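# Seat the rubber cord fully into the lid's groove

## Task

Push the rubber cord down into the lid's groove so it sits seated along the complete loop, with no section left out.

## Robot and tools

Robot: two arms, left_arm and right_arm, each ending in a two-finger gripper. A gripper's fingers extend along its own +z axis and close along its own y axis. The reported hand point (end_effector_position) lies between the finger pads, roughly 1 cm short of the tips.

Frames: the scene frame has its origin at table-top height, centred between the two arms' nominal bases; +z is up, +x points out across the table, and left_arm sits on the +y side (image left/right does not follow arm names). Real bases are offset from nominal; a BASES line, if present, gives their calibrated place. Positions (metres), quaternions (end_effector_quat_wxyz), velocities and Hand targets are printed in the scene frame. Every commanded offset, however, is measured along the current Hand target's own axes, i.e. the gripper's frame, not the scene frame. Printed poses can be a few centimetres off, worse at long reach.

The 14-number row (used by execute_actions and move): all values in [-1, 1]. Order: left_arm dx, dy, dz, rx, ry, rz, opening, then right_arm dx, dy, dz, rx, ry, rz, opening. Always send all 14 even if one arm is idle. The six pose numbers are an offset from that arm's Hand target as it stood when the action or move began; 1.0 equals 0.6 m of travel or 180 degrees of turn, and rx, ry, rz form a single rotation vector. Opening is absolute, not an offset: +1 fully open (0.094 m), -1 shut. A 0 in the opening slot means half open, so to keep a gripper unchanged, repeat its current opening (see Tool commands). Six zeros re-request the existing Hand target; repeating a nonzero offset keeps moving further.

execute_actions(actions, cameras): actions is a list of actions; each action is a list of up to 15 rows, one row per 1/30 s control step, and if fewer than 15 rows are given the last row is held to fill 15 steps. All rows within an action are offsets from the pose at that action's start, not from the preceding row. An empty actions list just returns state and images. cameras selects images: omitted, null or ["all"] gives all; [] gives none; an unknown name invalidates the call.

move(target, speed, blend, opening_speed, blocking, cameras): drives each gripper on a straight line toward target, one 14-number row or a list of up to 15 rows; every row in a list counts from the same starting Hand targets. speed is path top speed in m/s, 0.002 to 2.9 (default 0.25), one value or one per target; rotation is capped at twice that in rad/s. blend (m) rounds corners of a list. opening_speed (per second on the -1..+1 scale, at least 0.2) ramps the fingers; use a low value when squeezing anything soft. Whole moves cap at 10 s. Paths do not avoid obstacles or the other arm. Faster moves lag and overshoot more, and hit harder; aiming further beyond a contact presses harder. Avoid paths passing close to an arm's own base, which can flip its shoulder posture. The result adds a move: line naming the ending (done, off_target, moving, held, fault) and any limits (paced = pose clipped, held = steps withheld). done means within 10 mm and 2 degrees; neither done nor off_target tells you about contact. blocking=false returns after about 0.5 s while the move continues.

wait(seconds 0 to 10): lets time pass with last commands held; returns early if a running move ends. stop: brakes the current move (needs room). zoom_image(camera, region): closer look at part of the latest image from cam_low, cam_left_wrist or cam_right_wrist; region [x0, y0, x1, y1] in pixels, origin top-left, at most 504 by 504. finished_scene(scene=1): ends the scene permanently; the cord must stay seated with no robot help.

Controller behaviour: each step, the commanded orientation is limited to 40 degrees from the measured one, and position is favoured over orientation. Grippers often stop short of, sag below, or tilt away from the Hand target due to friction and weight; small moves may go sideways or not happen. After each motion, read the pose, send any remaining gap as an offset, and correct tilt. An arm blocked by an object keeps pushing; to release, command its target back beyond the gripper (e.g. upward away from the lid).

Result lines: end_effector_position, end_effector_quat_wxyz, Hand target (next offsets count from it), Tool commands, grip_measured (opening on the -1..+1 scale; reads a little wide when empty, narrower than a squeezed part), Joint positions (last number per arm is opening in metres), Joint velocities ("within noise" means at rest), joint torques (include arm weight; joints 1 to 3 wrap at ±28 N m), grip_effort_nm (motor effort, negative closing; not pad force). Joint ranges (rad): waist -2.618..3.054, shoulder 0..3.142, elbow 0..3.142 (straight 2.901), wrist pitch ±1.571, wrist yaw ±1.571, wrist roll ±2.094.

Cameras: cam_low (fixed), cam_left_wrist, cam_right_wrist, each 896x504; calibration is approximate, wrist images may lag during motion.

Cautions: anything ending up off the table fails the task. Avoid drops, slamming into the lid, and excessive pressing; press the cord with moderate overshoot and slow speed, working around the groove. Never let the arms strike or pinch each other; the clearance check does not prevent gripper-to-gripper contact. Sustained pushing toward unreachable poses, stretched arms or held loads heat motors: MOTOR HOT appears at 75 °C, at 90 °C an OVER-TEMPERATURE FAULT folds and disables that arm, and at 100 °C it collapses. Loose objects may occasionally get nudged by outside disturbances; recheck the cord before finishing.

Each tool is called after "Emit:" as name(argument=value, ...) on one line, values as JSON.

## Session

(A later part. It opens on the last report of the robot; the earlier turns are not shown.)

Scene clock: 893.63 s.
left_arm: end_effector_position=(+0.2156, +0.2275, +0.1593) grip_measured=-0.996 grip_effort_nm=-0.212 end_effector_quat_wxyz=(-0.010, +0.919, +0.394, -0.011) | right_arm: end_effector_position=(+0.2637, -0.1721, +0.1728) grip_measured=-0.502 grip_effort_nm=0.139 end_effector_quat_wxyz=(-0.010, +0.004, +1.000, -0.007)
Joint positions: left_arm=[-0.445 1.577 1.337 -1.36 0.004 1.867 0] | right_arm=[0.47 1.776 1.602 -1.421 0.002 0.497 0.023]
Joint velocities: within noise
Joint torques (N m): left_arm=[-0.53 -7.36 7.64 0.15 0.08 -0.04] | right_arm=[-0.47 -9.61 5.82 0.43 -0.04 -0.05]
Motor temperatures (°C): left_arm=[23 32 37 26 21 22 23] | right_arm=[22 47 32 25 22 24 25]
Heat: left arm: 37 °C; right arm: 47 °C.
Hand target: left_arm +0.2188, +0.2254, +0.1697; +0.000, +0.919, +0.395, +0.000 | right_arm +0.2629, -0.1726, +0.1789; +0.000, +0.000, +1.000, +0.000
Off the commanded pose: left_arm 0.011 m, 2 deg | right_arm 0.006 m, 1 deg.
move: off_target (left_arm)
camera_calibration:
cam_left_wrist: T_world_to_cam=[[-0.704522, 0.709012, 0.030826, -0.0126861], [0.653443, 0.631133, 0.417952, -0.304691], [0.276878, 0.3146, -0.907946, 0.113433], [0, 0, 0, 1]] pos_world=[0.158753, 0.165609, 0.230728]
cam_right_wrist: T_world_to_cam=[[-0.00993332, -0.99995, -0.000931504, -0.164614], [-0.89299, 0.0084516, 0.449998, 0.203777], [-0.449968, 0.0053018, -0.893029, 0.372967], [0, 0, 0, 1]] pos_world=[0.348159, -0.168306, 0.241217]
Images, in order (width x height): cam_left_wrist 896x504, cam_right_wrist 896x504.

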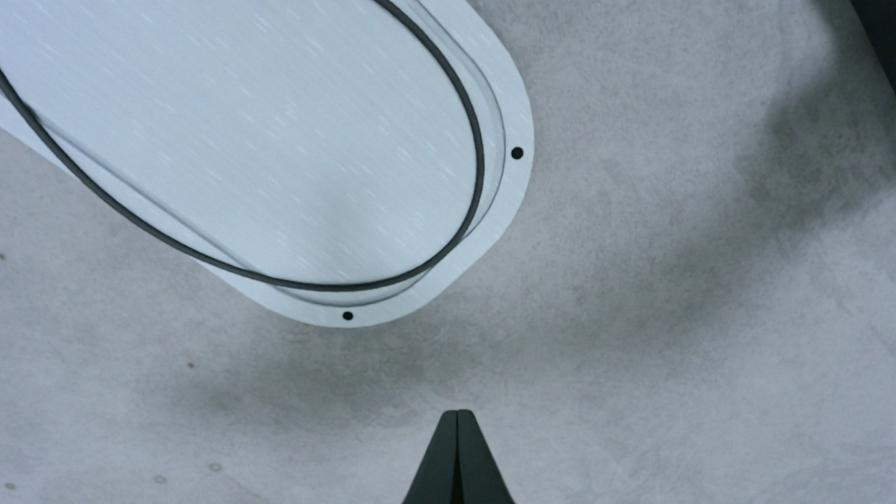

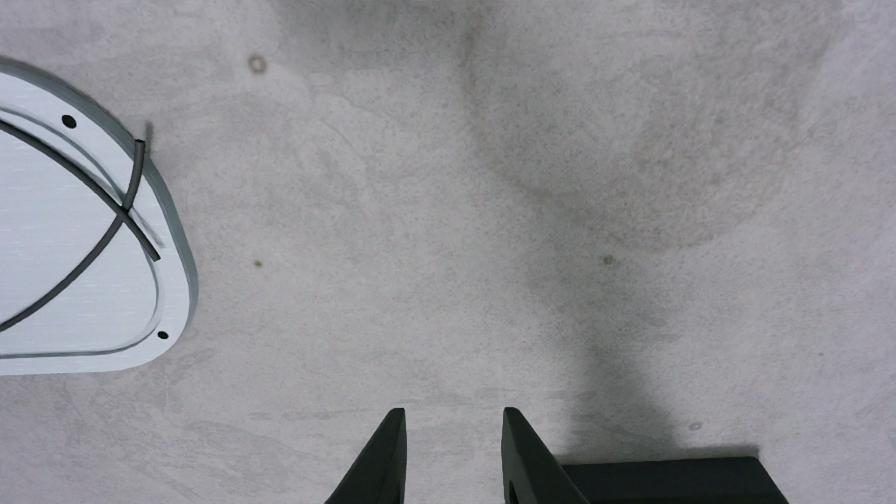

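Emit:
zoom_image(camera="cam_left_wrist", region=[200, 100, 560, 340])

Scaled by 1.400 from the camera's 896x504 image, which has a finer 1280x720 frame.

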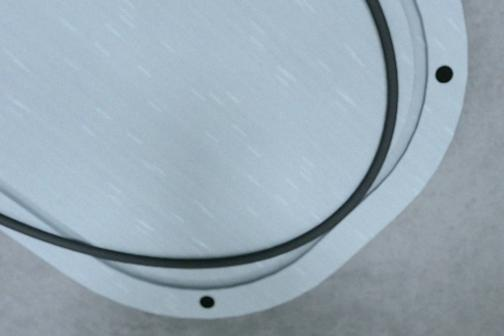

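Emit:
move(target=[[0.0207,-0.0123,0.17,0,0,-0.742,-1,0,0,0,0,0,0,-0.5]], speed=0.5, cameras=["cam_left_wrist"])

Scene clock: 910.33 s.
left_arm: end_effector_position=(+0.2223, +0.2381, +0.0730) grip_measured=-0.996 grip_effort_nm=-0.208 end_effector_quat_wxyz=(+0.002, +0.005, +1.000, -0.003) | right_arm: end_effector_position=(+0.2637, -0.1721, +0.1728) grip_measured=-0.502 grip_effort_nm=0.139 end_effector_quat_wxyz=(-0.010, +0.003, +1.000, -0.007)
Joint positions: left_arm=[-0.399 1.607 1.018 -0.976 0.004 -0.407 0] | right_arm=[0.47 1.776 1.602 -1.421 0.002 0.496 0.023]
Joint velocities: within noise
Joint torques (N m): left_arm=[0.16 -4.94 4.31 0.6 -0.02 -0.04] | right_arm=[-0.47 -9.61 5.82 0.43 -0.05 -0.01]
Motor temperatures (°C): left_arm=[23 32 38 26 21 22 23] | right_arm=[22 46 31 25 22 24 25]
Heat: left arm: 38 °C; right arm: 46 °C.
Hand target: left_arm +0.2221, +0.2396, +0.0676; +0.000, -0.001, +1.000, +0.000 | right_arm +0.2629, -0.1726, +0.1789; +0.000, +0.000, +1.000, +0.000
Off the commanded pose: left_arm 0.005 m, 1 deg | right_arm 0.006 m, 1 deg.
move: done
camera_calibration:
cam_left_wrist: T_world_to_cam=[[-0.0390375, -0.999182, 0.0105264, 0.247513], [-0.903588, 0.0397964, 0.426551, 0.206711], [-0.426621, 0.00713994, -0.904402, 0.259179], [0, 0, 0, 1]] pos_world=[0.307015, 0.237233, 0.143624]
Images, in order (width x height): cam_left_wrist 896x504.

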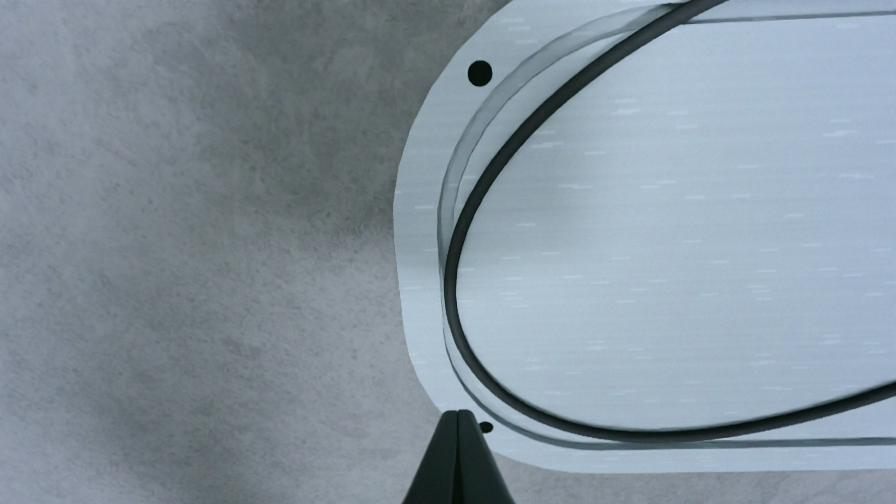

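Emit:
move(target=[[-0.03,-0.007,0,0,0,0,-1,0,0,0,0,0,0,-0.5],[-0.025,-0.003,0.106,0,0,0,-1,0,0,0,0,0,0,-0.5],[-0.025,0.0123,0.106,0,0,0,-1,0,0,0,0,0,0,-0.5]], speed=[0.08,0.06,0.02], cameras=["cam_left_wrist"])

Scene clock: 917.13 s.
left_arm: end_effector_position=(+0.2351, +0.2381, +0.0219) grip_measured=-0.996 grip_effort_nm=-0.212 end_effector_quat_wxyz=(-0.005, +0.001, +1.000, -0.013) | right_arm: end_effector_position=(+0.2637, -0.1721, +0.1728) grip_measured=-0.502 grip_effort_nm=0.144 end_effector_quat_wxyz=(-0.010, +0.003, +1.000, -0.007)
Joint positions: left_arm=[-0.365 1.745 0.947 -0.774 0.029 -0.383 0] | right_arm=[0.47 1.776 1.602 -1.421 0.002 0.496 0.023]
Joint velocities: within noise
Joint torques (N m): left_arm=[1.14 -3.84 1.77 1.17 -0.25 0.11] | right_arm=[-0.46 -9.61 5.72 0.44 -0.07 -0.01]
Motor temperatures (°C): left_arm=[23 32 37 26 21 22 23] | right_arm=[22 46 31 24 22 24 24]
Heat: left arm: 37 °C; right arm: 46 °C.
Hand target: left_arm +0.2372, +0.2471, +0.0041; +0.000, -0.001, +1.000, +0.000 | right_arm +0.2629, -0.1726, +0.1789; +0.000, +0.000, +1.000, +0.000
Off the commanded pose: left_arm 0.020 m, 2 deg | right_arm 0.006 m, 1 deg.
move: off_target (left_arm)
camera_calibration:
cam_left_wrist: T_world_to_cam=[[-0.0293045, -0.999089, 0.031019, 0.245769], [-0.897416, 0.0399636, 0.439373, 0.238268], [-0.440212, -0.0149614, -0.897769, 0.226779], [0, 0, 0, 1]] pos_world=[0.320858, 0.239416, 0.0912831]
Images, in order (width x height): cam_left_wrist 896x504.

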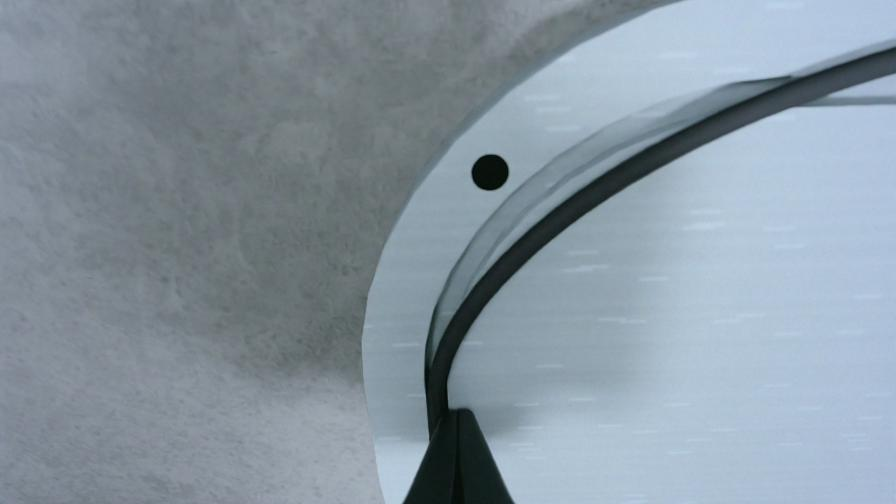

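Emit:
move(target=[[0,0,-0.05,0,0,0,-1,0,0,0,0,0,0,-0.5],[0,0.012,-0.05,0,0,0,-1,0,0,0,0,0,0,-0.5],[0,0.003,0,0,0,0,-1,0,0,0,0,0,0,-0.5]], speed=[0.08,0.08,0.05], cameras=["cam_left_wrist"])

Scene clock: 925.70 s.
left_arm: end_effector_position=(+0.2362, +0.2447, +0.0222) grip_measured=-0.996 grip_effort_nm=-0.208 end_effector_quat_wxyz=(-0.003, -0.002, +1.000, -0.014) | right_arm: end_effector_position=(+0.2637, -0.1721, +0.1728) grip_measured=-0.502 grip_effort_nm=0.144 end_effector_quat_wxyz=(-0.010, +0.003, +1.000, -0.007)
Joint positions: left_arm=[-0.342 1.735 0.937 -0.768 0.028 -0.365 0] | right_arm=[0.47 1.776 1.602 -1.421 0.002 0.496 0.023]
Joint velocities: within noise
Joint torques (N m): left_arm=[-0.4 -3.18 2.37 1.17 -0.24 0.08] | right_arm=[-0.44 -9.59 5.81 0.43 -0.06 -0.02]
Motor temperatures (°C): left_arm=[23 31 36 26 21 22 23] | right_arm=[22 45 31 24 22 24 24]
Heat: left arm: 36 °C; right arm: 45 °C.
Hand target: left_arm +0.2370, +0.2488, +0.0040; +0.000, -0.001, +1.000, +0.000 | right_arm +0.2629, -0.1726, +0.1789; +0.000, +0.000, +1.000, +0.000
Off the commanded pose: left_arm 0.019 m, 2 deg | right_arm 0.006 m, 1 deg.
move: off_target (left_arm)
camera_calibration:
cam_left_wrist: T_world_to_cam=[[-0.0244644, -0.999189, 0.0319781, 0.251256], [-0.899831, 0.0359456, 0.434755, 0.240565], [-0.435552, -0.0181389, -0.899981, 0.227354], [0, 0, 0, 1]] pos_world=[0.321639, 0.246529, 0.0919923]
Images, in order (width x height): cam_left_wrist 896x504.

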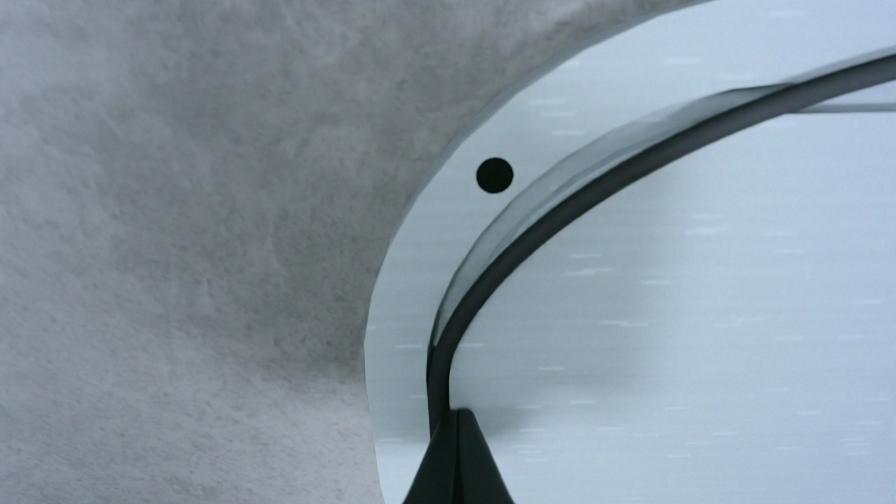

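Emit:
move(target=[[0,-0.01,-0.06,0,0,0,-1,0,0,0,0,0,0,-0.5]], speed=[0.08], cameras=["cam_left_wrist"])

Scene clock: 932.67 s.
left_arm: end_effector_position=(+0.2270, +0.2460, +0.0270) grip_measured=-0.996 grip_effort_nm=-0.212 end_effector_quat_wxyz=(-0.022, +0.002, +1.000, +0.002) | right_arm: end_effector_position=(+0.2637, -0.1721, +0.1728) grip_measured=-0.502 grip_effort_nm=0.139 end_effector_quat_wxyz=(-0.010, +0.003, +1.000, -0.007)
Joint positions: left_arm=[-0.36 1.734 0.957 -0.837 0.012 -0.375 0] | right_arm=[0.47 1.776 1.602 -1.421 0.002 0.496 0.023]
Joint velocities: within noise
Joint torques (N m): left_arm=[-0.38 -9.21 7.17 0.17 -0.08 -0.1] | right_arm=[-0.55 -9.58 5.82 0.45 -0.05 0]
Motor temperatures (°C): left_arm=[23 31 35 27 21 22 23] | right_arm=[22 45 31 24 22 24 24]
Heat: left arm: 35 °C; right arm: 45 °C.
Hand target: left_arm +0.2371, +0.2429, +0.0401; +0.000, -0.001, +1.000, +0.000 | right_arm +0.2629, -0.1726, +0.1789; +0.000, +0.001, +1.000, +0.000
Off the commanded pose: left_arm 0.017 m, 3 deg | right_arm 0.006 m, 1 deg.
move: off_target (left_arm)
camera_calibration:
cam_left_wrist: T_world_to_cam=[[-0.0314079, -0.999506, 0.00130426, 0.254663], [-0.882286, 0.0283376, 0.46986, 0.227045], [-0.469665, 0.0136066, -0.88274, 0.227072], [0, 0, 0, 1]] pos_world=[0.314964, 0.245013, 0.0934339]
Images, in order (width x height): cam_left_wrist 896x504.

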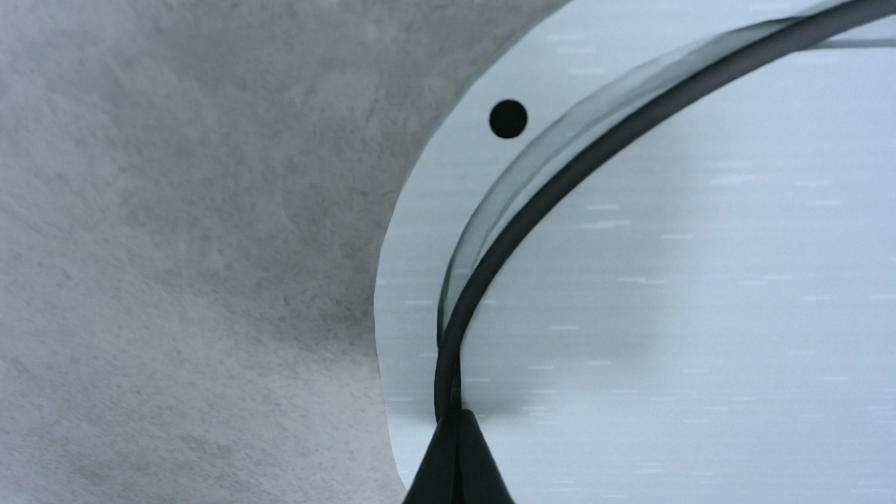

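Emit:
move(target=[[-0.002,0.035,-0.02,0,0,0,-1,0,0,0,0,0,0,-0.5],[-0.002,0.018,0.0,0,0,0,-1,0,0,0,0,0,0,-0.5]], speed=[0.08,0.08], cameras=["cam_left_wrist"])

Scene clock: 944.67 s.
left_arm: end_effector_position=(+0.2281, +0.2566, +0.0370) grip_measured=-0.996 grip_effort_nm=-0.208 end_effector_quat_wxyz=(-0.016, +0.001, +1.000, +0.002) | right_arm: end_effector_position=(+0.2637, -0.1721, +0.1728) grip_measured=-0.502 grip_effort_nm=0.139 end_effector_quat_wxyz=(-0.010, +0.003, +1.000, -0.007)
Joint positions: left_arm=[-0.324 1.695 0.957 -0.865 0.007 -0.341 0] | right_arm=[0.47 1.776 1.602 -1.421 0.002 0.496 0.023]
Joint velocities: within noise
Joint torques (N m): left_arm=[-0.28 -6.19 6.6 0.53 -0.12 -0.05] | right_arm=[-0.44 -9.61 5.86 0.45 -0.05 -0.01]
Motor temperatures (°C): left_arm=[23 33 36 26 21 22 23] | right_arm=[22 45 31 24 22 24 24]
Heat: left arm: 36 °C; right arm: 45 °C.
Hand target: left_arm +0.2383, +0.2537, +0.0401; +0.000, -0.001, +1.000, +0.000 | right_arm +0.2629, -0.1726, +0.1789; +0.000, +0.001, +1.000, +0.000
Off the commanded pose: left_arm 0.011 m, 2 deg | right_arm 0.006 m, 1 deg.
move: off_target (left_arm)
camera_calibration:
cam_left_wrist: T_world_to_cam=[[-0.0300694, -0.999547, 0.0013607, 0.265041], [-0.887724, 0.0273311, 0.459564, 0.224927], [-0.459393, 0.0126109, -0.888144, 0.234406], [0, 0, 0, 1]] pos_world=[0.315327, 0.255817, 0.104457]
Images, in order (width x height): cam_left_wrist 896x504.

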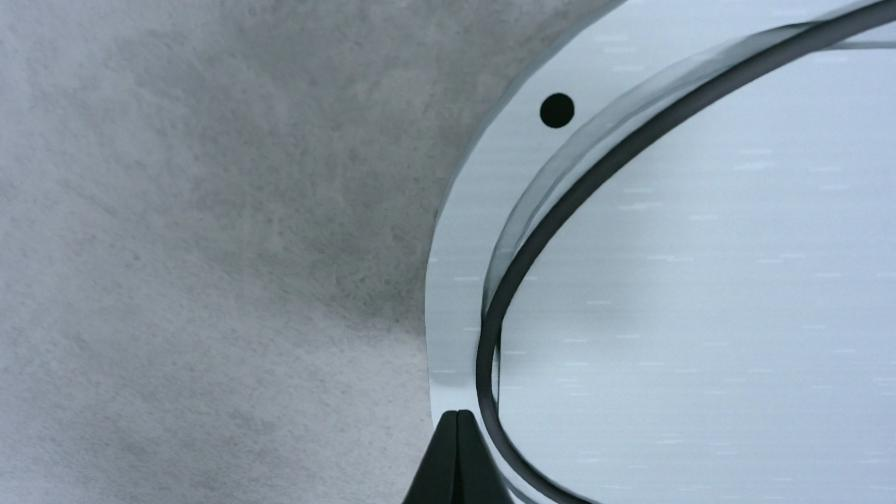

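Emit:
move(target=[[0,-0.010,-0.01,0,0,0,-1,0,0,0,0,0,0,-0.5],[0,-0.010,0.0608,0,0,0,-1,0,0,0,0,0,0,-0.5]], speed=[0.08,0.08], cameras=["cam_left_wrist"])

Scene clock: 949.37 s.
left_arm: end_effector_position=(+0.2380, +0.2448, +0.0221) grip_measured=-0.996 grip_effort_nm=-0.212 end_effector_quat_wxyz=(+0.000, +0.004, +1.000, -0.008) | right_arm: end_effector_position=(+0.2637, -0.1721, +0.1728) grip_measured=-0.502 grip_effort_nm=0.134 end_effector_quat_wxyz=(-0.010, +0.003, +1.000, -0.007)
Joint positions: left_arm=[-0.347 1.74 0.943 -0.768 0.016 -0.359 0] | right_arm=[0.47 1.776 1.602 -1.421 0.002 0.496 0.023]
Joint velocities: within noise
Joint torques (N m): left_arm=[-0.08 -2.86 2.1 1.14 -0.09 -0.07] | right_arm=[-0.5 -9.54 5.85 0.44 -0.06 -0.01]
Motor temperatures (°C): left_arm=[23 32 36 26 21 22 23] | right_arm=[22 45 31 24 22 24 24]
Heat: left arm: 36 °C; right arm: 45 °C.
Hand target: left_arm +0.2383, +0.2476, +0.0036; +0.000, -0.001, +1.000, +0.000 | right_arm +0.2629, -0.1726, +0.1789; +0.000, +0.001, +1.000, +0.000
Off the commanded pose: left_arm 0.019 m, 1 deg | right_arm 0.006 m, 1 deg.
move: off_target (left_arm)
camera_calibration:
cam_left_wrist: T_world_to_cam=[[-0.0359454, -0.999135, 0.020885, 0.254342], [-0.901781, 0.0414355, 0.430202, 0.241399], [-0.430696, -0.00336989, -0.902491, 0.223351], [0, 0, 0, 1]] pos_world=[0.323028, 0.244872, 0.0924096]
Images, in order (width x height): cam_left_wrist 896x504.

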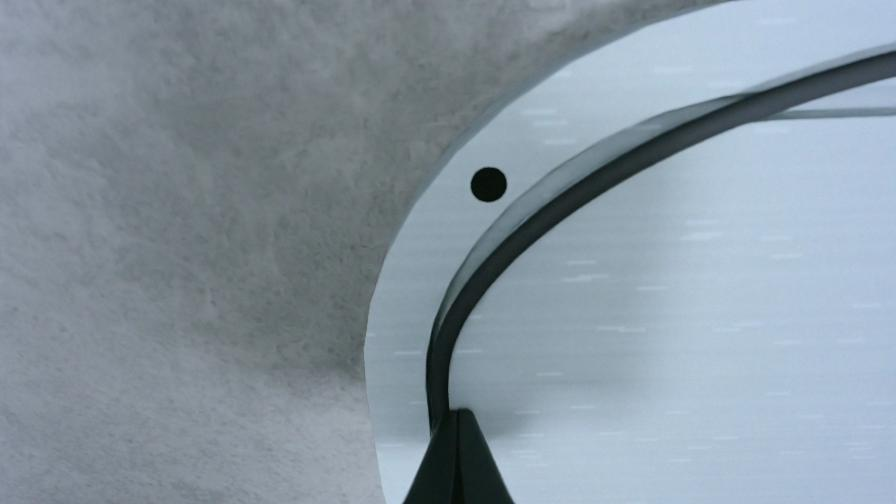

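Emit:
move(target=[[0.004,0.02,-0.085,0,0,0,-1,0,0,0,0,0,0,-0.5],[0.002,0.01,-0.05,0,0,0,-1,0,0,0,0,0,0,-0.5],[0,0.01,0,0,0,0,-1,0,0,0,0,0,0,-0.5]], speed=[0.08,0.08,0.08], cameras=["cam_left_wrist"])

Scene clock: 955.43 s.
left_arm: end_effector_position=(+0.2361, +0.2538, +0.0222) grip_measured=-0.996 grip_effort_nm=-0.208 end_effector_quat_wxyz=(-0.004, -0.002, +1.000, -0.004) | right_arm: end_effector_position=(+0.2637, -0.1721, +0.1728) grip_measured=-0.502 grip_effort_nm=0.139 end_effector_quat_wxyz=(-0.010, +0.003, +1.000, -0.007)
Joint positions: left_arm=[-0.323 1.731 0.933 -0.777 0.01 -0.346 0] | right_arm=[0.47 1.776 1.602 -1.421 0.002 0.495 0.023]
Joint velocities: within noise
Joint torques (N m): left_arm=[-0.28 -2.89 2.21 1.26 -0.07 0.04] | right_arm=[-0.53 -9.58 5.83 0.43 -0.05 -0.01]
Motor temperatures (°C): left_arm=[23 32 35 26 21 22 23] | right_arm=[22 45 31 24 22 24 24]
Heat: left arm: 35 °C; right arm: 45 °C.
Hand target: left_arm +0.2384, +0.2537, +0.0037; +0.000, -0.001, +1.000, +0.000 | right_arm +0.2629, -0.1726, +0.1789; +0.000, +0.000, +1.000, +0.000
Off the commanded pose: left_arm 0.019 m, 1 deg | right_arm 0.006 m, 1 deg.
move: off_target (left_arm)
camera_calibration:
cam_left_wrist: T_world_to_cam=[[-0.0240232, -0.999637, 0.0122297, 0.260778], [-0.89891, 0.0269526, 0.437304, 0.242133], [-0.437474, -0.000487948, -0.899231, 0.223385], [0, 0, 0, 1]] pos_world=[0.321645, 0.254266, 0.0918]
Images, in order (width x height): cam_left_wrist 896x504.

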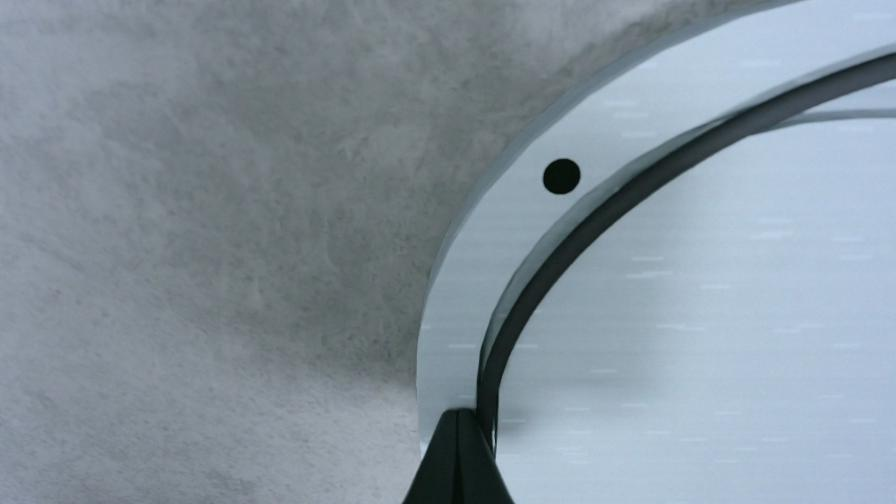

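Emit:
move(target=[[0,0.008,-0.06,0,0,0,-1,0,0,0,0,0,0,-0.5],[0,-0.0065,-0.05,0,0,0,-1,0,0,0,0,0,0,-0.5],[0,-0.0065,0,0,0,0,-1,0,0,0,0,0,0,-0.5]], speed=[0.08,0.08,0.08], cameras=["cam_left_wrist"])

Scene clock: 960.37 s.
left_arm: end_effector_position=(+0.2323, +0.2519, +0.0222) grip_measured=-0.996 grip_effort_nm=-0.217 end_effector_quat_wxyz=(-0.010, +0.002, +1.000, +0.000) | right_arm: end_effector_position=(+0.2637, -0.1721, +0.1728) grip_measured=-0.502 grip_effort_nm=0.139 end_effector_quat_wxyz=(-0.010, +0.003, +1.000, -0.007)
Joint positions: left_arm=[-0.336 1.734 0.936 -0.792 0.007 -0.351 0] | right_arm=[0.47 1.776 1.602 -1.421 0.002 0.495 0.023]
Joint velocities: within noise
Joint torques (N m): left_arm=[-0.17 -2.55 2.33 1.37 -0.02 -0.03] | right_arm=[-0.43 -9.57 5.86 0.44 -0.05 0]
Motor temperatures (°C): left_arm=[23 31 35 27 21 22 23] | right_arm=[22 45 31 24 22 24 24]
Heat: left arm: 35 °C; right arm: 45 °C.
Hand target: left_arm +0.2383, +0.2498, +0.0036; +0.000, -0.001, +1.000, +0.000 | right_arm +0.2629, -0.1726, +0.1789; +0.000, +0.000, +1.000, +0.000
Off the commanded pose: left_arm 0.020 m, 1 deg | right_arm 0.006 m, 1 deg.
move: off_target (left_arm)
camera_calibration:
cam_left_wrist: T_world_to_cam=[[-0.0315712, -0.999489, 0.0049172, 0.260614], [-0.89287, 0.0304137, 0.449286, 0.236172], [-0.449206, 0.00979404, -0.893375, 0.221708], [0, 0, 0, 1]] pos_world=[0.318691, 0.251127, 0.0906784]
Images, in order (width x height): cam_left_wrist 896x504.

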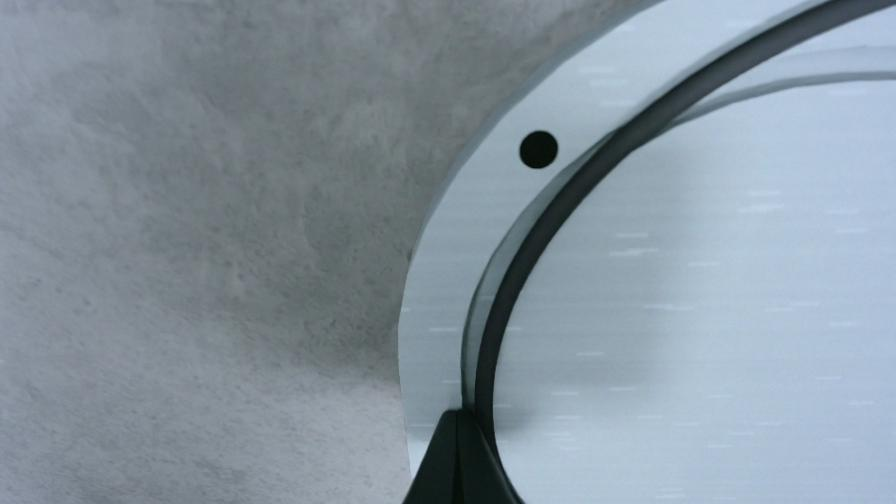

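Emit:
move(target=[[0,-0.0,-0.05,0,0,0,-0.6,0,0,0,0,0,0,-0.5],[0,-0.015,-0.04,0,0,0,-0.6,0,0,0,0,0,0,-0.5],[0,-0.012,-0.018,0,0,0,-0.6,0,0,0,0,0,0,-0.5],[0,-0.012,-0.018,0,0,0,-0.96,0,0,0,0,0,0,-0.5]], speed=[0.08,0.08,0.08,0.08], cameras=["cam_left_wrist"])

Scene clock: 969.63 s.
left_arm: end_effector_position=(+0.2311, +0.2479, +0.0203) grip_measured=-0.776 grip_effort_nm=-1.048 end_effector_quat_wxyz=(-0.010, +0.002, +1.000, +0.007) | right_arm: end_effector_position=(+0.2637, -0.1721, +0.1728) grip_measured=-0.502 grip_effort_nm=0.139 end_effector_quat_wxyz=(-0.010, +0.003, +1.000, -0.007)
Joint positions: left_arm=[-0.359 1.743 0.937 -0.789 -0.006 -0.375 0.011] | right_arm=[0.47 1.776 1.602 -1.421 0.002 0.495 0.023]
Joint velocities: left_arm=[within noise] | right_arm=[0.002 -0.046 -0.007 -0.051 0.11 0.007 0]
Joint torques (N m): left_arm=[-0.17 -4.66 4.83 0.85 0.09 -0.1] | right_arm=[-0.43 -9.57 5.81 0.43 -0.05 -0.02]
Motor temperatures (°C): left_arm=[23 30 35 27 21 22 23] | right_arm=[22 44 31 24 22 24 24]
Heat: left arm: 35 °C; right arm: 44 °C.
Hand target: left_arm +0.2383, +0.2425, +0.0144; +0.000, -0.001, +1.000, +0.000 | right_arm +0.2629, -0.1726, +0.1789; +0.000, +0.000, +1.000, +0.000
Off the commanded pose: left_arm 0.011 m, 1 deg | right_arm 0.006 m, 1 deg.
move: off_target (left_arm); target 4's new opening was sent with left_arm's hand 0.012 m and 2 deg from that target
camera_calibration:
cam_left_wrist: T_world_to_cam=[[-0.0315041, -0.999456, -0.00975067, 0.256915], [-0.893587, 0.0237937, 0.448259, 0.237999], [-0.447784, 0.0228351, -0.89385, 0.215997], [0, 0, 0, 1]] pos_world=[0.317486, 0.24618, 0.0888889]
Images, in order (width x height): cam_left_wrist 896x504.

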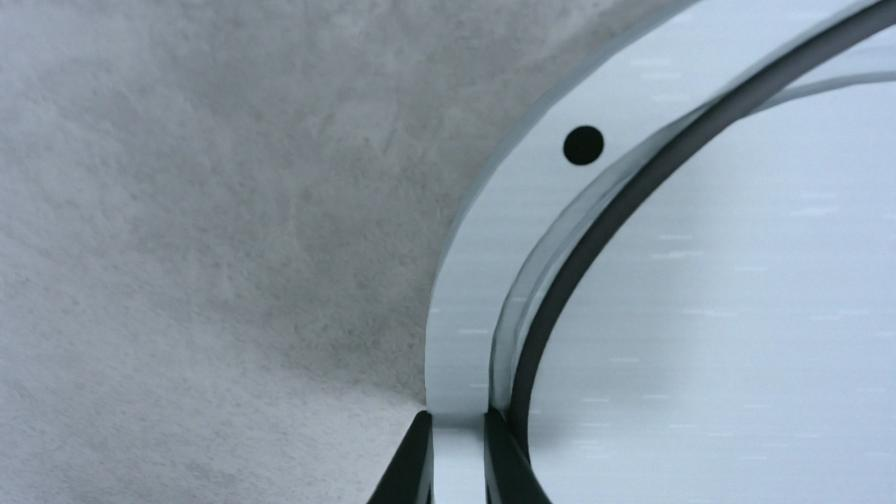

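Emit:
move(target=[[0,0,0,0,0,0,-0.55,0,0,0,0,0,0,-0.5],[0,0,-0.05,0,0,0,-0.55,0,0,0,0,0,0,-0.5],[0,-0.02,-0.05,0,0,0,-0.55,0,0,0,0,0,0,-0.5]], speed=[0.08,0.08,0.08], cameras=["cam_left_wrist"])

Scene clock: 975.93 s.
left_arm: end_effector_position=(+0.2300, +0.2356, +0.0337) grip_measured=-0.552 grip_effort_nm=0.061 end_effector_quat_wxyz=(-0.015, +0.004, +1.000, +0.010) | right_arm: end_effector_position=(+0.2637, -0.1721, +0.1728) grip_measured=-0.502 grip_effort_nm=0.139 end_effector_quat_wxyz=(-0.010, +0.003, +1.000, -0.007)
Joint positions: left_arm=[-0.402 1.738 0.993 -0.861 -0.006 -0.412 0.021] | right_arm=[0.47 1.776 1.602 -1.421 0.002 0.495 0.023]
Joint velocities: within noise
Joint torques (N m): left_arm=[-0.09 -8.59 7.15 0.21 0.09 -0.04] | right_arm=[-0.43 -9.57 5.85 0.46 -0.05 -0.01]
Motor temperatures (°C): left_arm=[23 30 35 27 21 22 24] | right_arm=[22 44 31 24 22 24 24]
Heat: left arm: 35 °C; right arm: 44 °C.
Hand target: left_arm +0.2383, +0.2305, +0.0445; +0.000, -0.001, +1.000, +0.000 | right_arm +0.2629, -0.1726, +0.1789; +0.000, +0.000, +1.000, +0.000
Off the commanded pose: left_arm 0.014 m, 2 deg | right_arm 0.006 m, 1 deg.
move: off_target (left_arm)
camera_calibration:
cam_left_wrist: T_world_to_cam=[[-0.0369618, -0.999218, -0.0140782, 0.246119], [-0.888801, 0.0264311, 0.45753, 0.229181], [-0.4568, 0.0294239, -0.889083, 0.228171], [0, 0, 0, 1]] pos_world=[0.317022, 0.233155, 0.101471]
Images, in order (width x height): cam_left_wrist 896x504.

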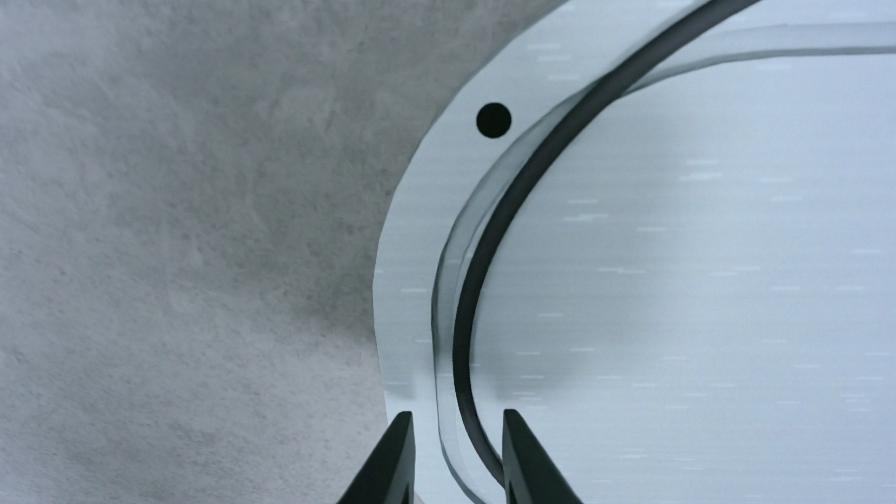

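Emit:
move(target=[[0,0,0.0483,0,0,0,-0.55,0,0,0,0,0,0,-0.5],[0,0,0.0483,0,0,0,-0.96,0,0,0,0,0,0,-0.5]], speed=[0.08,0.08], cameras=["cam_left_wrist"])

Scene clock: 982.77 s.
left_arm: end_effector_position=(+0.2395, +0.2301, +0.0234) grip_measured=-0.958 grip_effort_nm=-0.672 end_effector_quat_wxyz=(+0.003, +0.003, +1.000, -0.001) | right_arm: end_effector_position=(+0.2637, -0.1721, +0.1728) grip_measured=-0.502 grip_effort_nm=0.134 end_effector_quat_wxyz=(-0.010, +0.003, +1.000, -0.007)
Joint positions: left_arm=[-0.403 1.761 0.975 -0.778 0 -0.415 0.002] | right_arm=[0.47 1.776 1.602 -1.421 0.002 0.495 0.023]
Joint velocities: left_arm=[0.002 -0.007 -0.022 -0.066 0.022 -0.037 -0.005] | right_arm=[within noise]
Joint torques (N m): left_arm=[0.02 -5.35 3.47 0.7 0.02 -0.04] | right_arm=[-0.51 -9.57 5.89 0.42 -0.05 -0.01]
Motor temperatures (°C): left_arm=[23 30 36 27 21 22 23] | right_arm=[22 44 31 24 22 24 24]
Heat: left arm: 36 °C; right arm: 44 °C.
Hand target: left_arm +0.2383, +0.2306, +0.0154; +0.000, -0.001, +1.000, +0.000 | right_arm +0.2629, -0.1726, +0.1789; +0.000, +0.000, +1.000, +0.000
Off the commanded pose: left_arm 0.008 m, 1 deg | right_arm 0.006 m, 1 deg.
move: done
camera_calibration:
cam_left_wrist: T_world_to_cam=[[-0.0351781, -0.999361, 0.00628048, 0.239991], [-0.904509, 0.0345105, 0.425056, 0.245191], [-0.425002, 0.00927194, -0.905145, 0.220911], [0, 0, 0, 1]] pos_world=[0.324107, 0.229327, 0.0942296]
Images, in order (width x height): cam_left_wrist 896x504.

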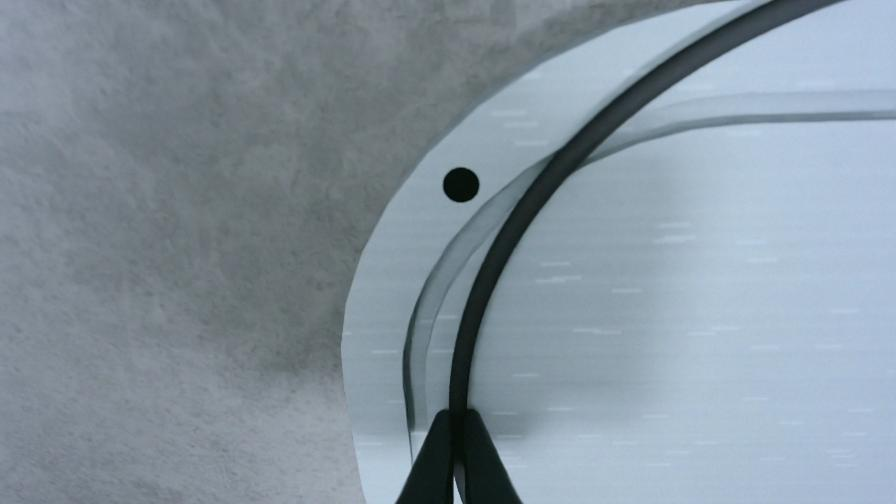

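Emit:
move(target=[[0,0.026,-0.015,0,0,0,-0.96,0,0,0,0,0,0,-0.5],[0,0.0155,-0.01,0,0,0,-0.96,0,0,0,0,0,0,-0.5],[0,0.0155,0.013,0,0,0,-0.96,0,0,0,0,0,0,-0.5]], speed=[0.06,0.06,0.06], cameras=["cam_left_wrist"])

Scene clock: 990.83 s.
left_arm: end_effector_position=(+0.2417, +0.2375, +0.0222) grip_measured=-0.960 grip_effort_nm=-0.686 end_effector_quat_wxyz=(+0.001, -0.004, +1.000, -0.008) | right_arm: end_effector_position=(+0.2637, -0.1721, +0.1728) grip_measured=-0.502 grip_effort_nm=0.139 end_effector_quat_wxyz=(-0.010, +0.003, +1.000, -0.007)
Joint positions: left_arm=[-0.368 1.76 0.968 -0.771 0.013 -0.396 0.002] | right_arm=[0.47 1.776 1.602 -1.421 0.002 0.495 0.023]
Joint velocities: left_arm=[-0.017 0.002 0.012 -0.037 0.022 -0.022 -0.004] | right_arm=[within noise]
Joint torques (N m): left_arm=[-0.38 -4.82 1.83 0.93 -0.09 0.1] | right_arm=[-0.46 -9.57 5.83 0.45 -0.05 -0.01]
Motor temperatures (°C): left_arm=[23 30 35 27 21 22 24] | right_arm=[22 44 31 24 22 24 24]
Heat: left arm: 35 °C; right arm: 44 °C.
Hand target: left_arm +0.2384, +0.2398, +0.0077; +0.000, -0.001, +1.000, +0.000 | right_arm +0.2629, -0.1726, +0.1789; +0.000, +0.000, +1.000, +0.000
Off the commanded pose: left_arm 0.015 m, 1 deg | right_arm 0.006 m, 1 deg.
move: off_target (left_arm)
camera_calibration:
cam_left_wrist: T_world_to_cam=[[-0.0196354, -0.999621, 0.0192699, 0.243337], [-0.903062, 0.0260033, 0.428723, 0.249036], [-0.429061, -0.00898374, -0.903231, 0.225934], [0, 0, 0, 1]] pos_world=[0.326613, 0.238798, 0.0926138]
Images, in order (width x height): cam_left_wrist 896x504.

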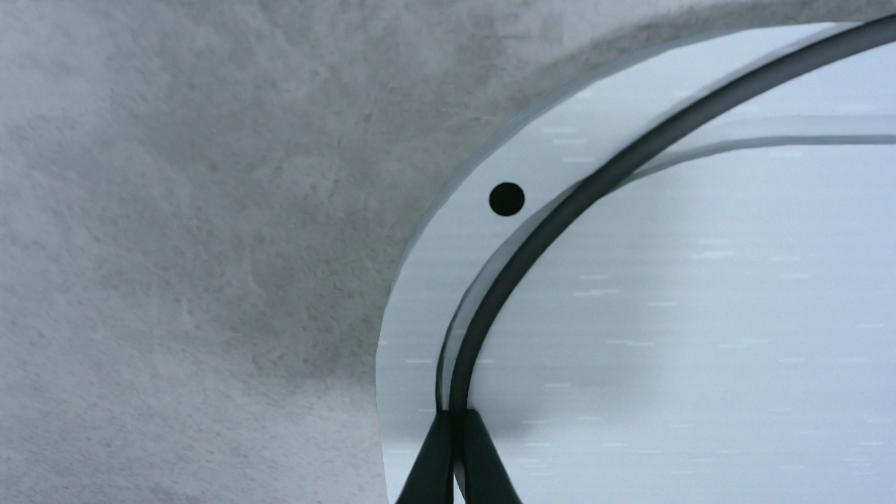

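Emit:
move(target=[[0,0.01,-0.02,0,0,0,-0.96,0,0,0,0,0,0,-0.5],[0,0.01,0.004,0,0,0,-0.96,0,0,0,0,0,0,-0.5]], speed=[0.04,0.05], cameras=["cam_left_wrist"])

Scene clock: 994.93 s.
left_arm: end_effector_position=(+0.2416, +0.2379, +0.0220) grip_measured=-0.957 grip_effort_nm=-0.642 end_effector_quat_wxyz=(+0.004, -0.001, +1.000, -0.011) | right_arm: end_effector_position=(+0.2637, -0.1721, +0.1728) grip_measured=-0.502 grip_effort_nm=0.134 end_effector_quat_wxyz=(-0.010, +0.003, +1.000, -0.007)
Joint positions: left_arm=[-0.364 1.751 0.956 -0.759 0.018 -0.386 0.002] | right_arm=[0.47 1.776 1.602 -1.421 0.002 0.495 0.023]
Joint velocities: within noise
Joint torques (N m): left_arm=[0.77 -3.84 1.85 1.04 -0.15 0.15] | right_arm=[-0.43 -9.55 5.81 0.43 -0.05 -0.03]
Motor temperatures (°C): left_arm=[23 30 35 27 21 22 24] | right_arm=[22 44 31 24 22 24 24]
Heat: left arm: 35 °C; right arm: 44 °C.
Hand target: left_arm +0.2384, +0.2458, +0.0052; +0.000, -0.001, +1.000, +0.000 | right_arm +0.2629, -0.1726, +0.1789; +0.000, +0.000, +1.000, +0.000
Off the commanded pose: left_arm 0.019 m, 1 deg | right_arm 0.006 m, 1 deg.
move: off_target (left_arm)
camera_calibration:
cam_left_wrist: T_world_to_cam=[[-0.0258877, -0.999312, 0.0265469, 0.245116], [-0.906021, 0.0346764, 0.42181, 0.24782], [-0.42244, -0.0131323, -0.906296, 0.225162], [0, 0, 0, 1]] pos_world=[0.325993, 0.239311, 0.0930233]
Images, in order (width x height): cam_left_wrist 896x504.

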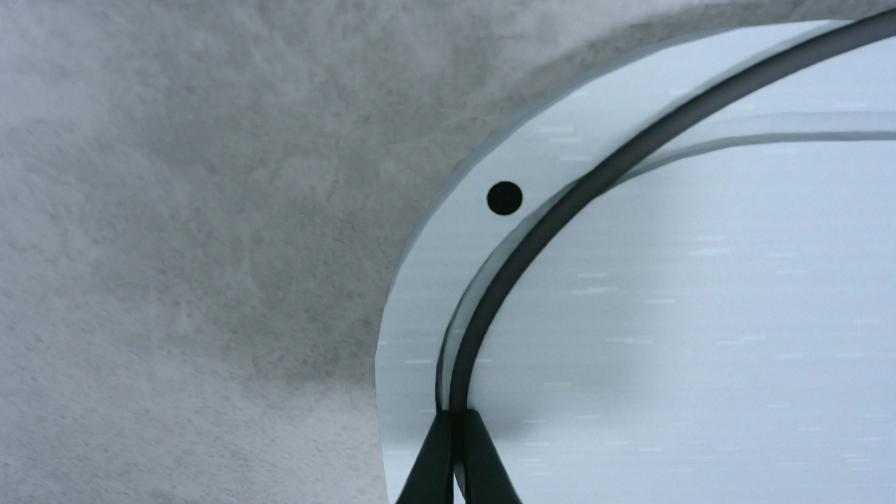

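Emit:
move(target=[[0,0.012,-0.045,0,0,0,-0.96,0,0,0,0,0,0,-0.5],[0,0.003,0.004,0,0,0,-0.96,0,0,0,0,0,0,-0.5]], speed=[0.06,0.06], cameras=["cam_left_wrist"])

Scene clock: 1001.33 s.
left_arm: end_effector_position=(+0.2392, +0.2467, +0.0219) grip_measured=-0.958 grip_effort_nm=-0.672 end_effector_quat_wxyz=(-0.001, -0.002, +1.000, -0.006) | right_arm: end_effector_position=(+0.2637, -0.1721, +0.1728) grip_measured=-0.502 grip_effort_nm=0.139 end_effector_quat_wxyz=(-0.010, +0.003, +1.000, -0.007)
Joint positions: left_arm=[-0.342 1.745 0.948 -0.772 0.012 -0.365 0.002] | right_arm=[0.47 1.776 1.602 -1.421 0.002 0.495 0.023]
Joint velocities: left_arm=[-0.002 0.007 -0.012 0.022 -0.051 0.066 -0.004] | right_arm=[within noise]
Joint torques (N m): left_arm=[-0.46 -3.3 1.58 1.27 -0.1 0.05] | right_arm=[-0.49 -9.58 5.81 0.44 -0.05 -0.01]
Motor temperatures (°C): left_arm=[23 30 34 27 21 22 24] | right_arm=[22 44 31 24 22 24 24]
Heat: left arm: 34 °C; right arm: 44 °C.
Hand target: left_arm +0.2384, +0.2476, +0.0029; +0.000, -0.001, +1.000, +0.000 | right_arm +0.2629, -0.1726, +0.1789; +0.000, +0.000, +1.000, +0.000
Off the commanded pose: left_arm 0.019 m, 1 deg | right_arm 0.006 m, 1 deg.
move: off_target (left_arm)
camera_calibration:
cam_left_wrist: T_world_to_cam=[[-0.0237244, -0.999597, 0.0155929, 0.253638], [-0.901266, 0.0281349, 0.432351, 0.245563], [-0.432615, -0.00379611, -0.901571, 0.224201], [0, 0, 0, 1]] pos_world=[0.324328, 0.247478, 0.0920085]
Images, in order (width x height): cam_left_wrist 896x504.

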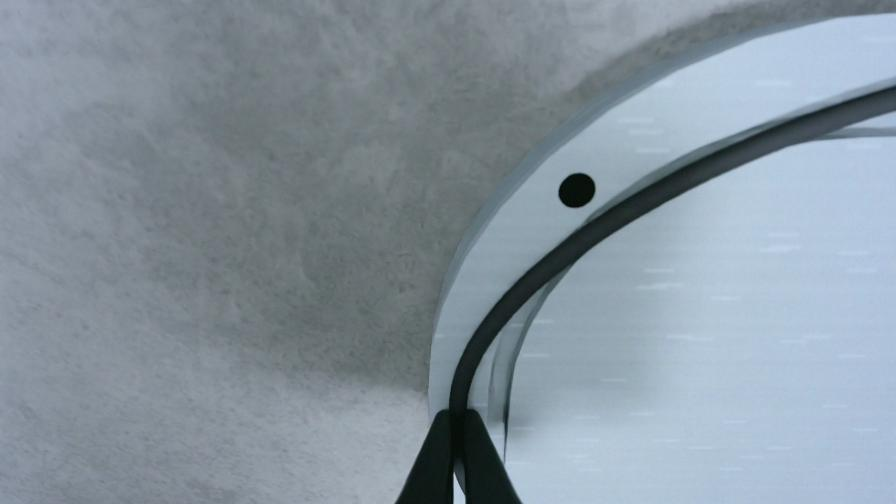

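Emit:
move(target=[[0,-0.027,-0.04,0,0,0,-0.96,0,0,0,0,0,0,-0.5],[0,-0.016,0.006,0,0,0,-0.96,0,0,0,0,0,0,-0.5]], speed=[0.06,0.06], cameras=["cam_left_wrist"])

Scene clock: 1007.93 s.
left_arm: end_effector_position=(+0.2363, +0.2395, +0.0220) grip_measured=-0.958 grip_effort_nm=-0.554 end_effector_quat_wxyz=(+0.001, +0.000, +1.000, +0.007) | right_arm: end_effector_position=(+0.2637, -0.1721, +0.1728) grip_measured=-0.502 grip_effort_nm=0.134 end_effector_quat_wxyz=(-0.010, +0.003, +1.000, -0.007)
Joint positions: left_arm=[-0.385 1.749 0.954 -0.779 -0.013 -0.403 0.002] | right_arm=[0.47 1.776 1.602 -1.421 0.002 0.495 0.023]
Joint velocities: within noise
Joint torques (N m): left_arm=[0.58 -2.14 2.02 1.39 0.15 0.1] | right_arm=[-0.49 -9.62 5.83 0.45 -0.06 -0.02]
Motor temperatures (°C): left_arm=[23 30 34 27 21 22 24] | right_arm=[22 44 31 24 22 24 24]
Heat: left arm: 34 °C; right arm: 44 °C.
Hand target: left_arm +0.2383, +0.2380, -0.0008; +0.000, -0.001, +1.000, +0.000 | right_arm +0.2629, -0.1726, +0.1789; +0.000, +0.000, +1.000, +0.000
Off the commanded pose: left_arm 0.023 m, 1 deg | right_arm 0.006 m, 1 deg.
move: off_target (left_arm)
camera_calibration:
cam_left_wrist: T_world_to_cam=[[-0.0287071, -0.999543, -0.00944301, 0.248072], [-0.903001, 0.0218807, 0.42908, 0.245056], [-0.428677, 0.0208447, -0.903217, 0.216267], [0, 0, 0, 1]] pos_world=[0.321117, 0.238088, 0.0925301]
Images, in order (width x height): cam_left_wrist 896x504.

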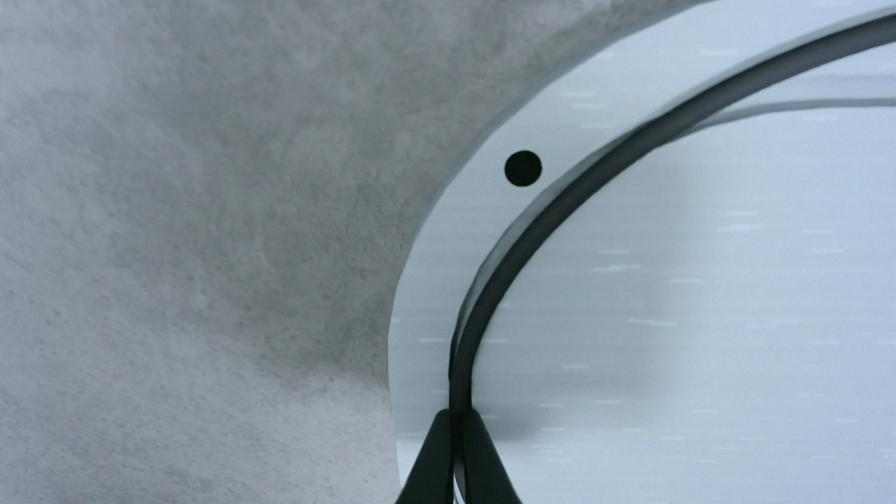

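Emit:
move(target=[[0,0,0,0,0,0,-0.75,0,0,0,0,0,0,-0.5],[0,0,-0.06,0,0,0,-0.75,0,0,0,0,0,0,-0.5]], speed=[0.04,0.08], cameras=["cam_left_wrist"])

Scene clock: 1013.03 s.
left_arm: end_effector_position=(+0.2289, +0.2430, +0.0240) grip_measured=-0.752 grip_effort_nm=0.085 end_effector_quat_wxyz=(-0.016, -0.002, +1.000, +0.011) | right_arm: end_effector_position=(+0.2637, -0.1721, +0.1728) grip_measured=-0.502 grip_effort_nm=0.144 end_effector_quat_wxyz=(-0.010, +0.003, +1.000, -0.007)
Joint positions: left_arm=[-0.38 1.747 0.959 -0.821 -0.008 -0.403 0.012] | right_arm=[0.47 1.776 1.602 -1.421 0.002 0.495 0.023]
Joint velocities: within noise
Joint torques (N m): left_arm=[0.17 -8.57 7.15 0.29 0.08 0.11] | right_arm=[-0.5 -9.59 5.85 0.44 -0.03 -0.02]
Motor temperatures (°C): left_arm=[23 29 34 27 21 22 24] | right_arm=[22 44 31 24 22 24 24]
Heat: left arm: 34 °C; right arm: 44 °C.
Hand target: left_arm +0.2383, +0.2381, +0.0352; +0.000, -0.001, +1.000, +0.000 | right_arm +0.2629, -0.1726, +0.1789; +0.000, +0.000, +1.000, +0.000
Off the commanded pose: left_arm 0.015 m, 2 deg | right_arm 0.006 m, 1 deg.
move: off_target (left_arm)
camera_calibration:
cam_left_wrist: T_world_to_cam=[[-0.0252467, -0.999529, -0.0174462, 0.250733], [-0.888171, 0.0144173, 0.459287, 0.235236], [-0.458819, 0.0270907, -0.888117, 0.21983], [0, 0, 0, 1]] pos_world=[0.316122, 0.241268, 0.0915683]
Images, in order (width x height): cam_left_wrist 896x504.

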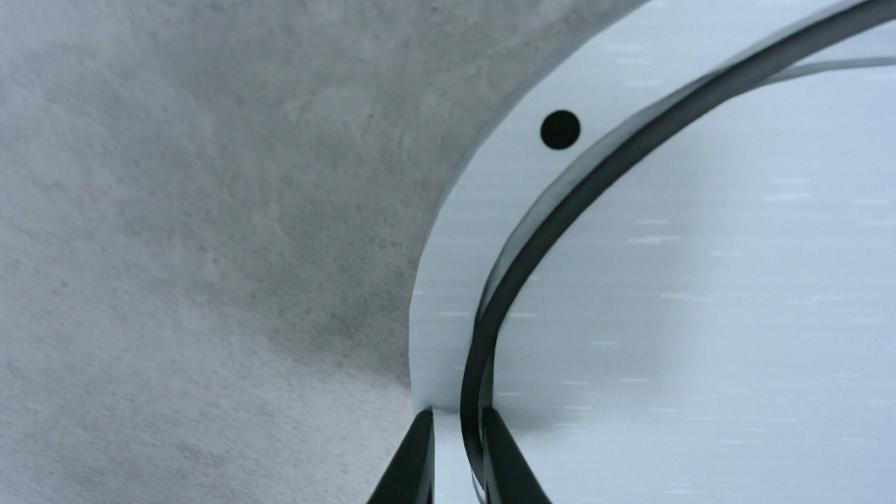

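Emit:
move(target=[[-0.01,0,-0.05,0,0,0,-1,0,0,0,0,0,0,-0.5],[0,-0.0112,0.0,0,0,0,-1,0,0,0,0,0,0,-0.5],[0,0,0.058,0,0,0,-1,0,0,0,0,0,0,-0.5]], speed=[0.08,0.08,0.06], cameras=["cam_left_wrist"])

Scene clock: 1023.70 s.
left_arm: end_effector_position=(+0.2351, +0.2368, +0.0220) grip_measured=-0.983 grip_effort_nm=-0.950 end_effector_quat_wxyz=(-0.005, +0.000, +1.000, +0.002) | right_arm: end_effector_position=(+0.2637, -0.1721, +0.1728) grip_measured=-0.502 grip_effort_nm=0.139 end_effector_quat_wxyz=(-0.010, +0.003, +1.000, -0.007)
Joint positions: left_arm=[-0.388 1.755 0.961 -0.787 -0.001 -0.407 0.001] | right_arm=[0.47 1.776 1.602 -1.421 0.002 0.495 0.023]
Joint velocities: within noise
Joint torques (N m): left_arm=[0.73 -3.02 1.61 1.44 -0.01 0.11] | right_arm=[-0.49 -9.55 5.94 0.43 -0.03 -0.02]
Motor temperatures (°C): left_arm=[23 31 35 27 21 22 24] | right_arm=[22 44 31 24 22 24 23]
Heat: left arm: 35 °C; right arm: 44 °C.
Hand target: left_arm +0.2383, +0.2380, +0.0004; +0.000, -0.001, +1.000, +0.000 | right_arm +0.2629, -0.1726, +0.1789; +0.000, +0.000, +1.000, +0.000
Off the commanded pose: left_arm 0.022 m, 1 deg | right_arm 0.006 m, 1 deg.
move: off_target (left_arm)
camera_calibration:
cam_left_wrist: T_world_to_cam=[[-0.0279459, -0.999609, -0.000388126, 0.244925], [-0.898004, 0.0249347, 0.43928, 0.241957], [-0.439099, 0.0126246, -0.89835, 0.220065], [0, 0, 0, 1]] pos_world=[0.320753, 0.236018, 0.0915033]
Images, in order (width x height): cam_left_wrist 896x504.

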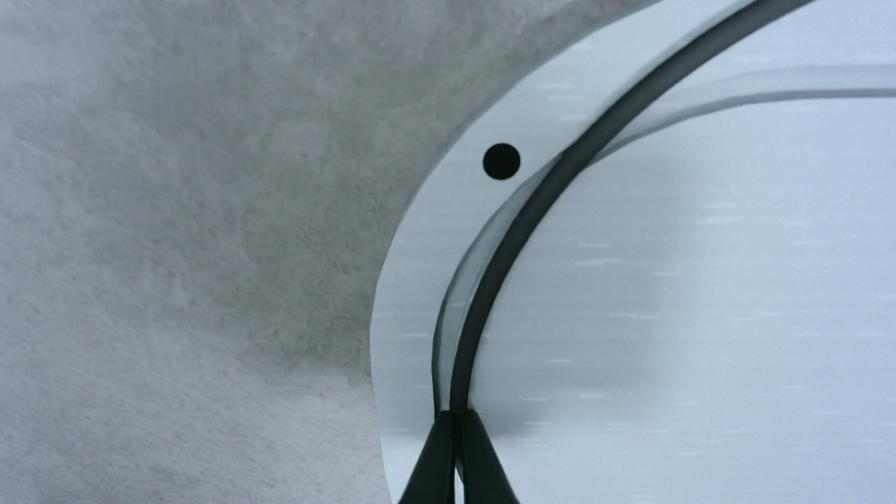

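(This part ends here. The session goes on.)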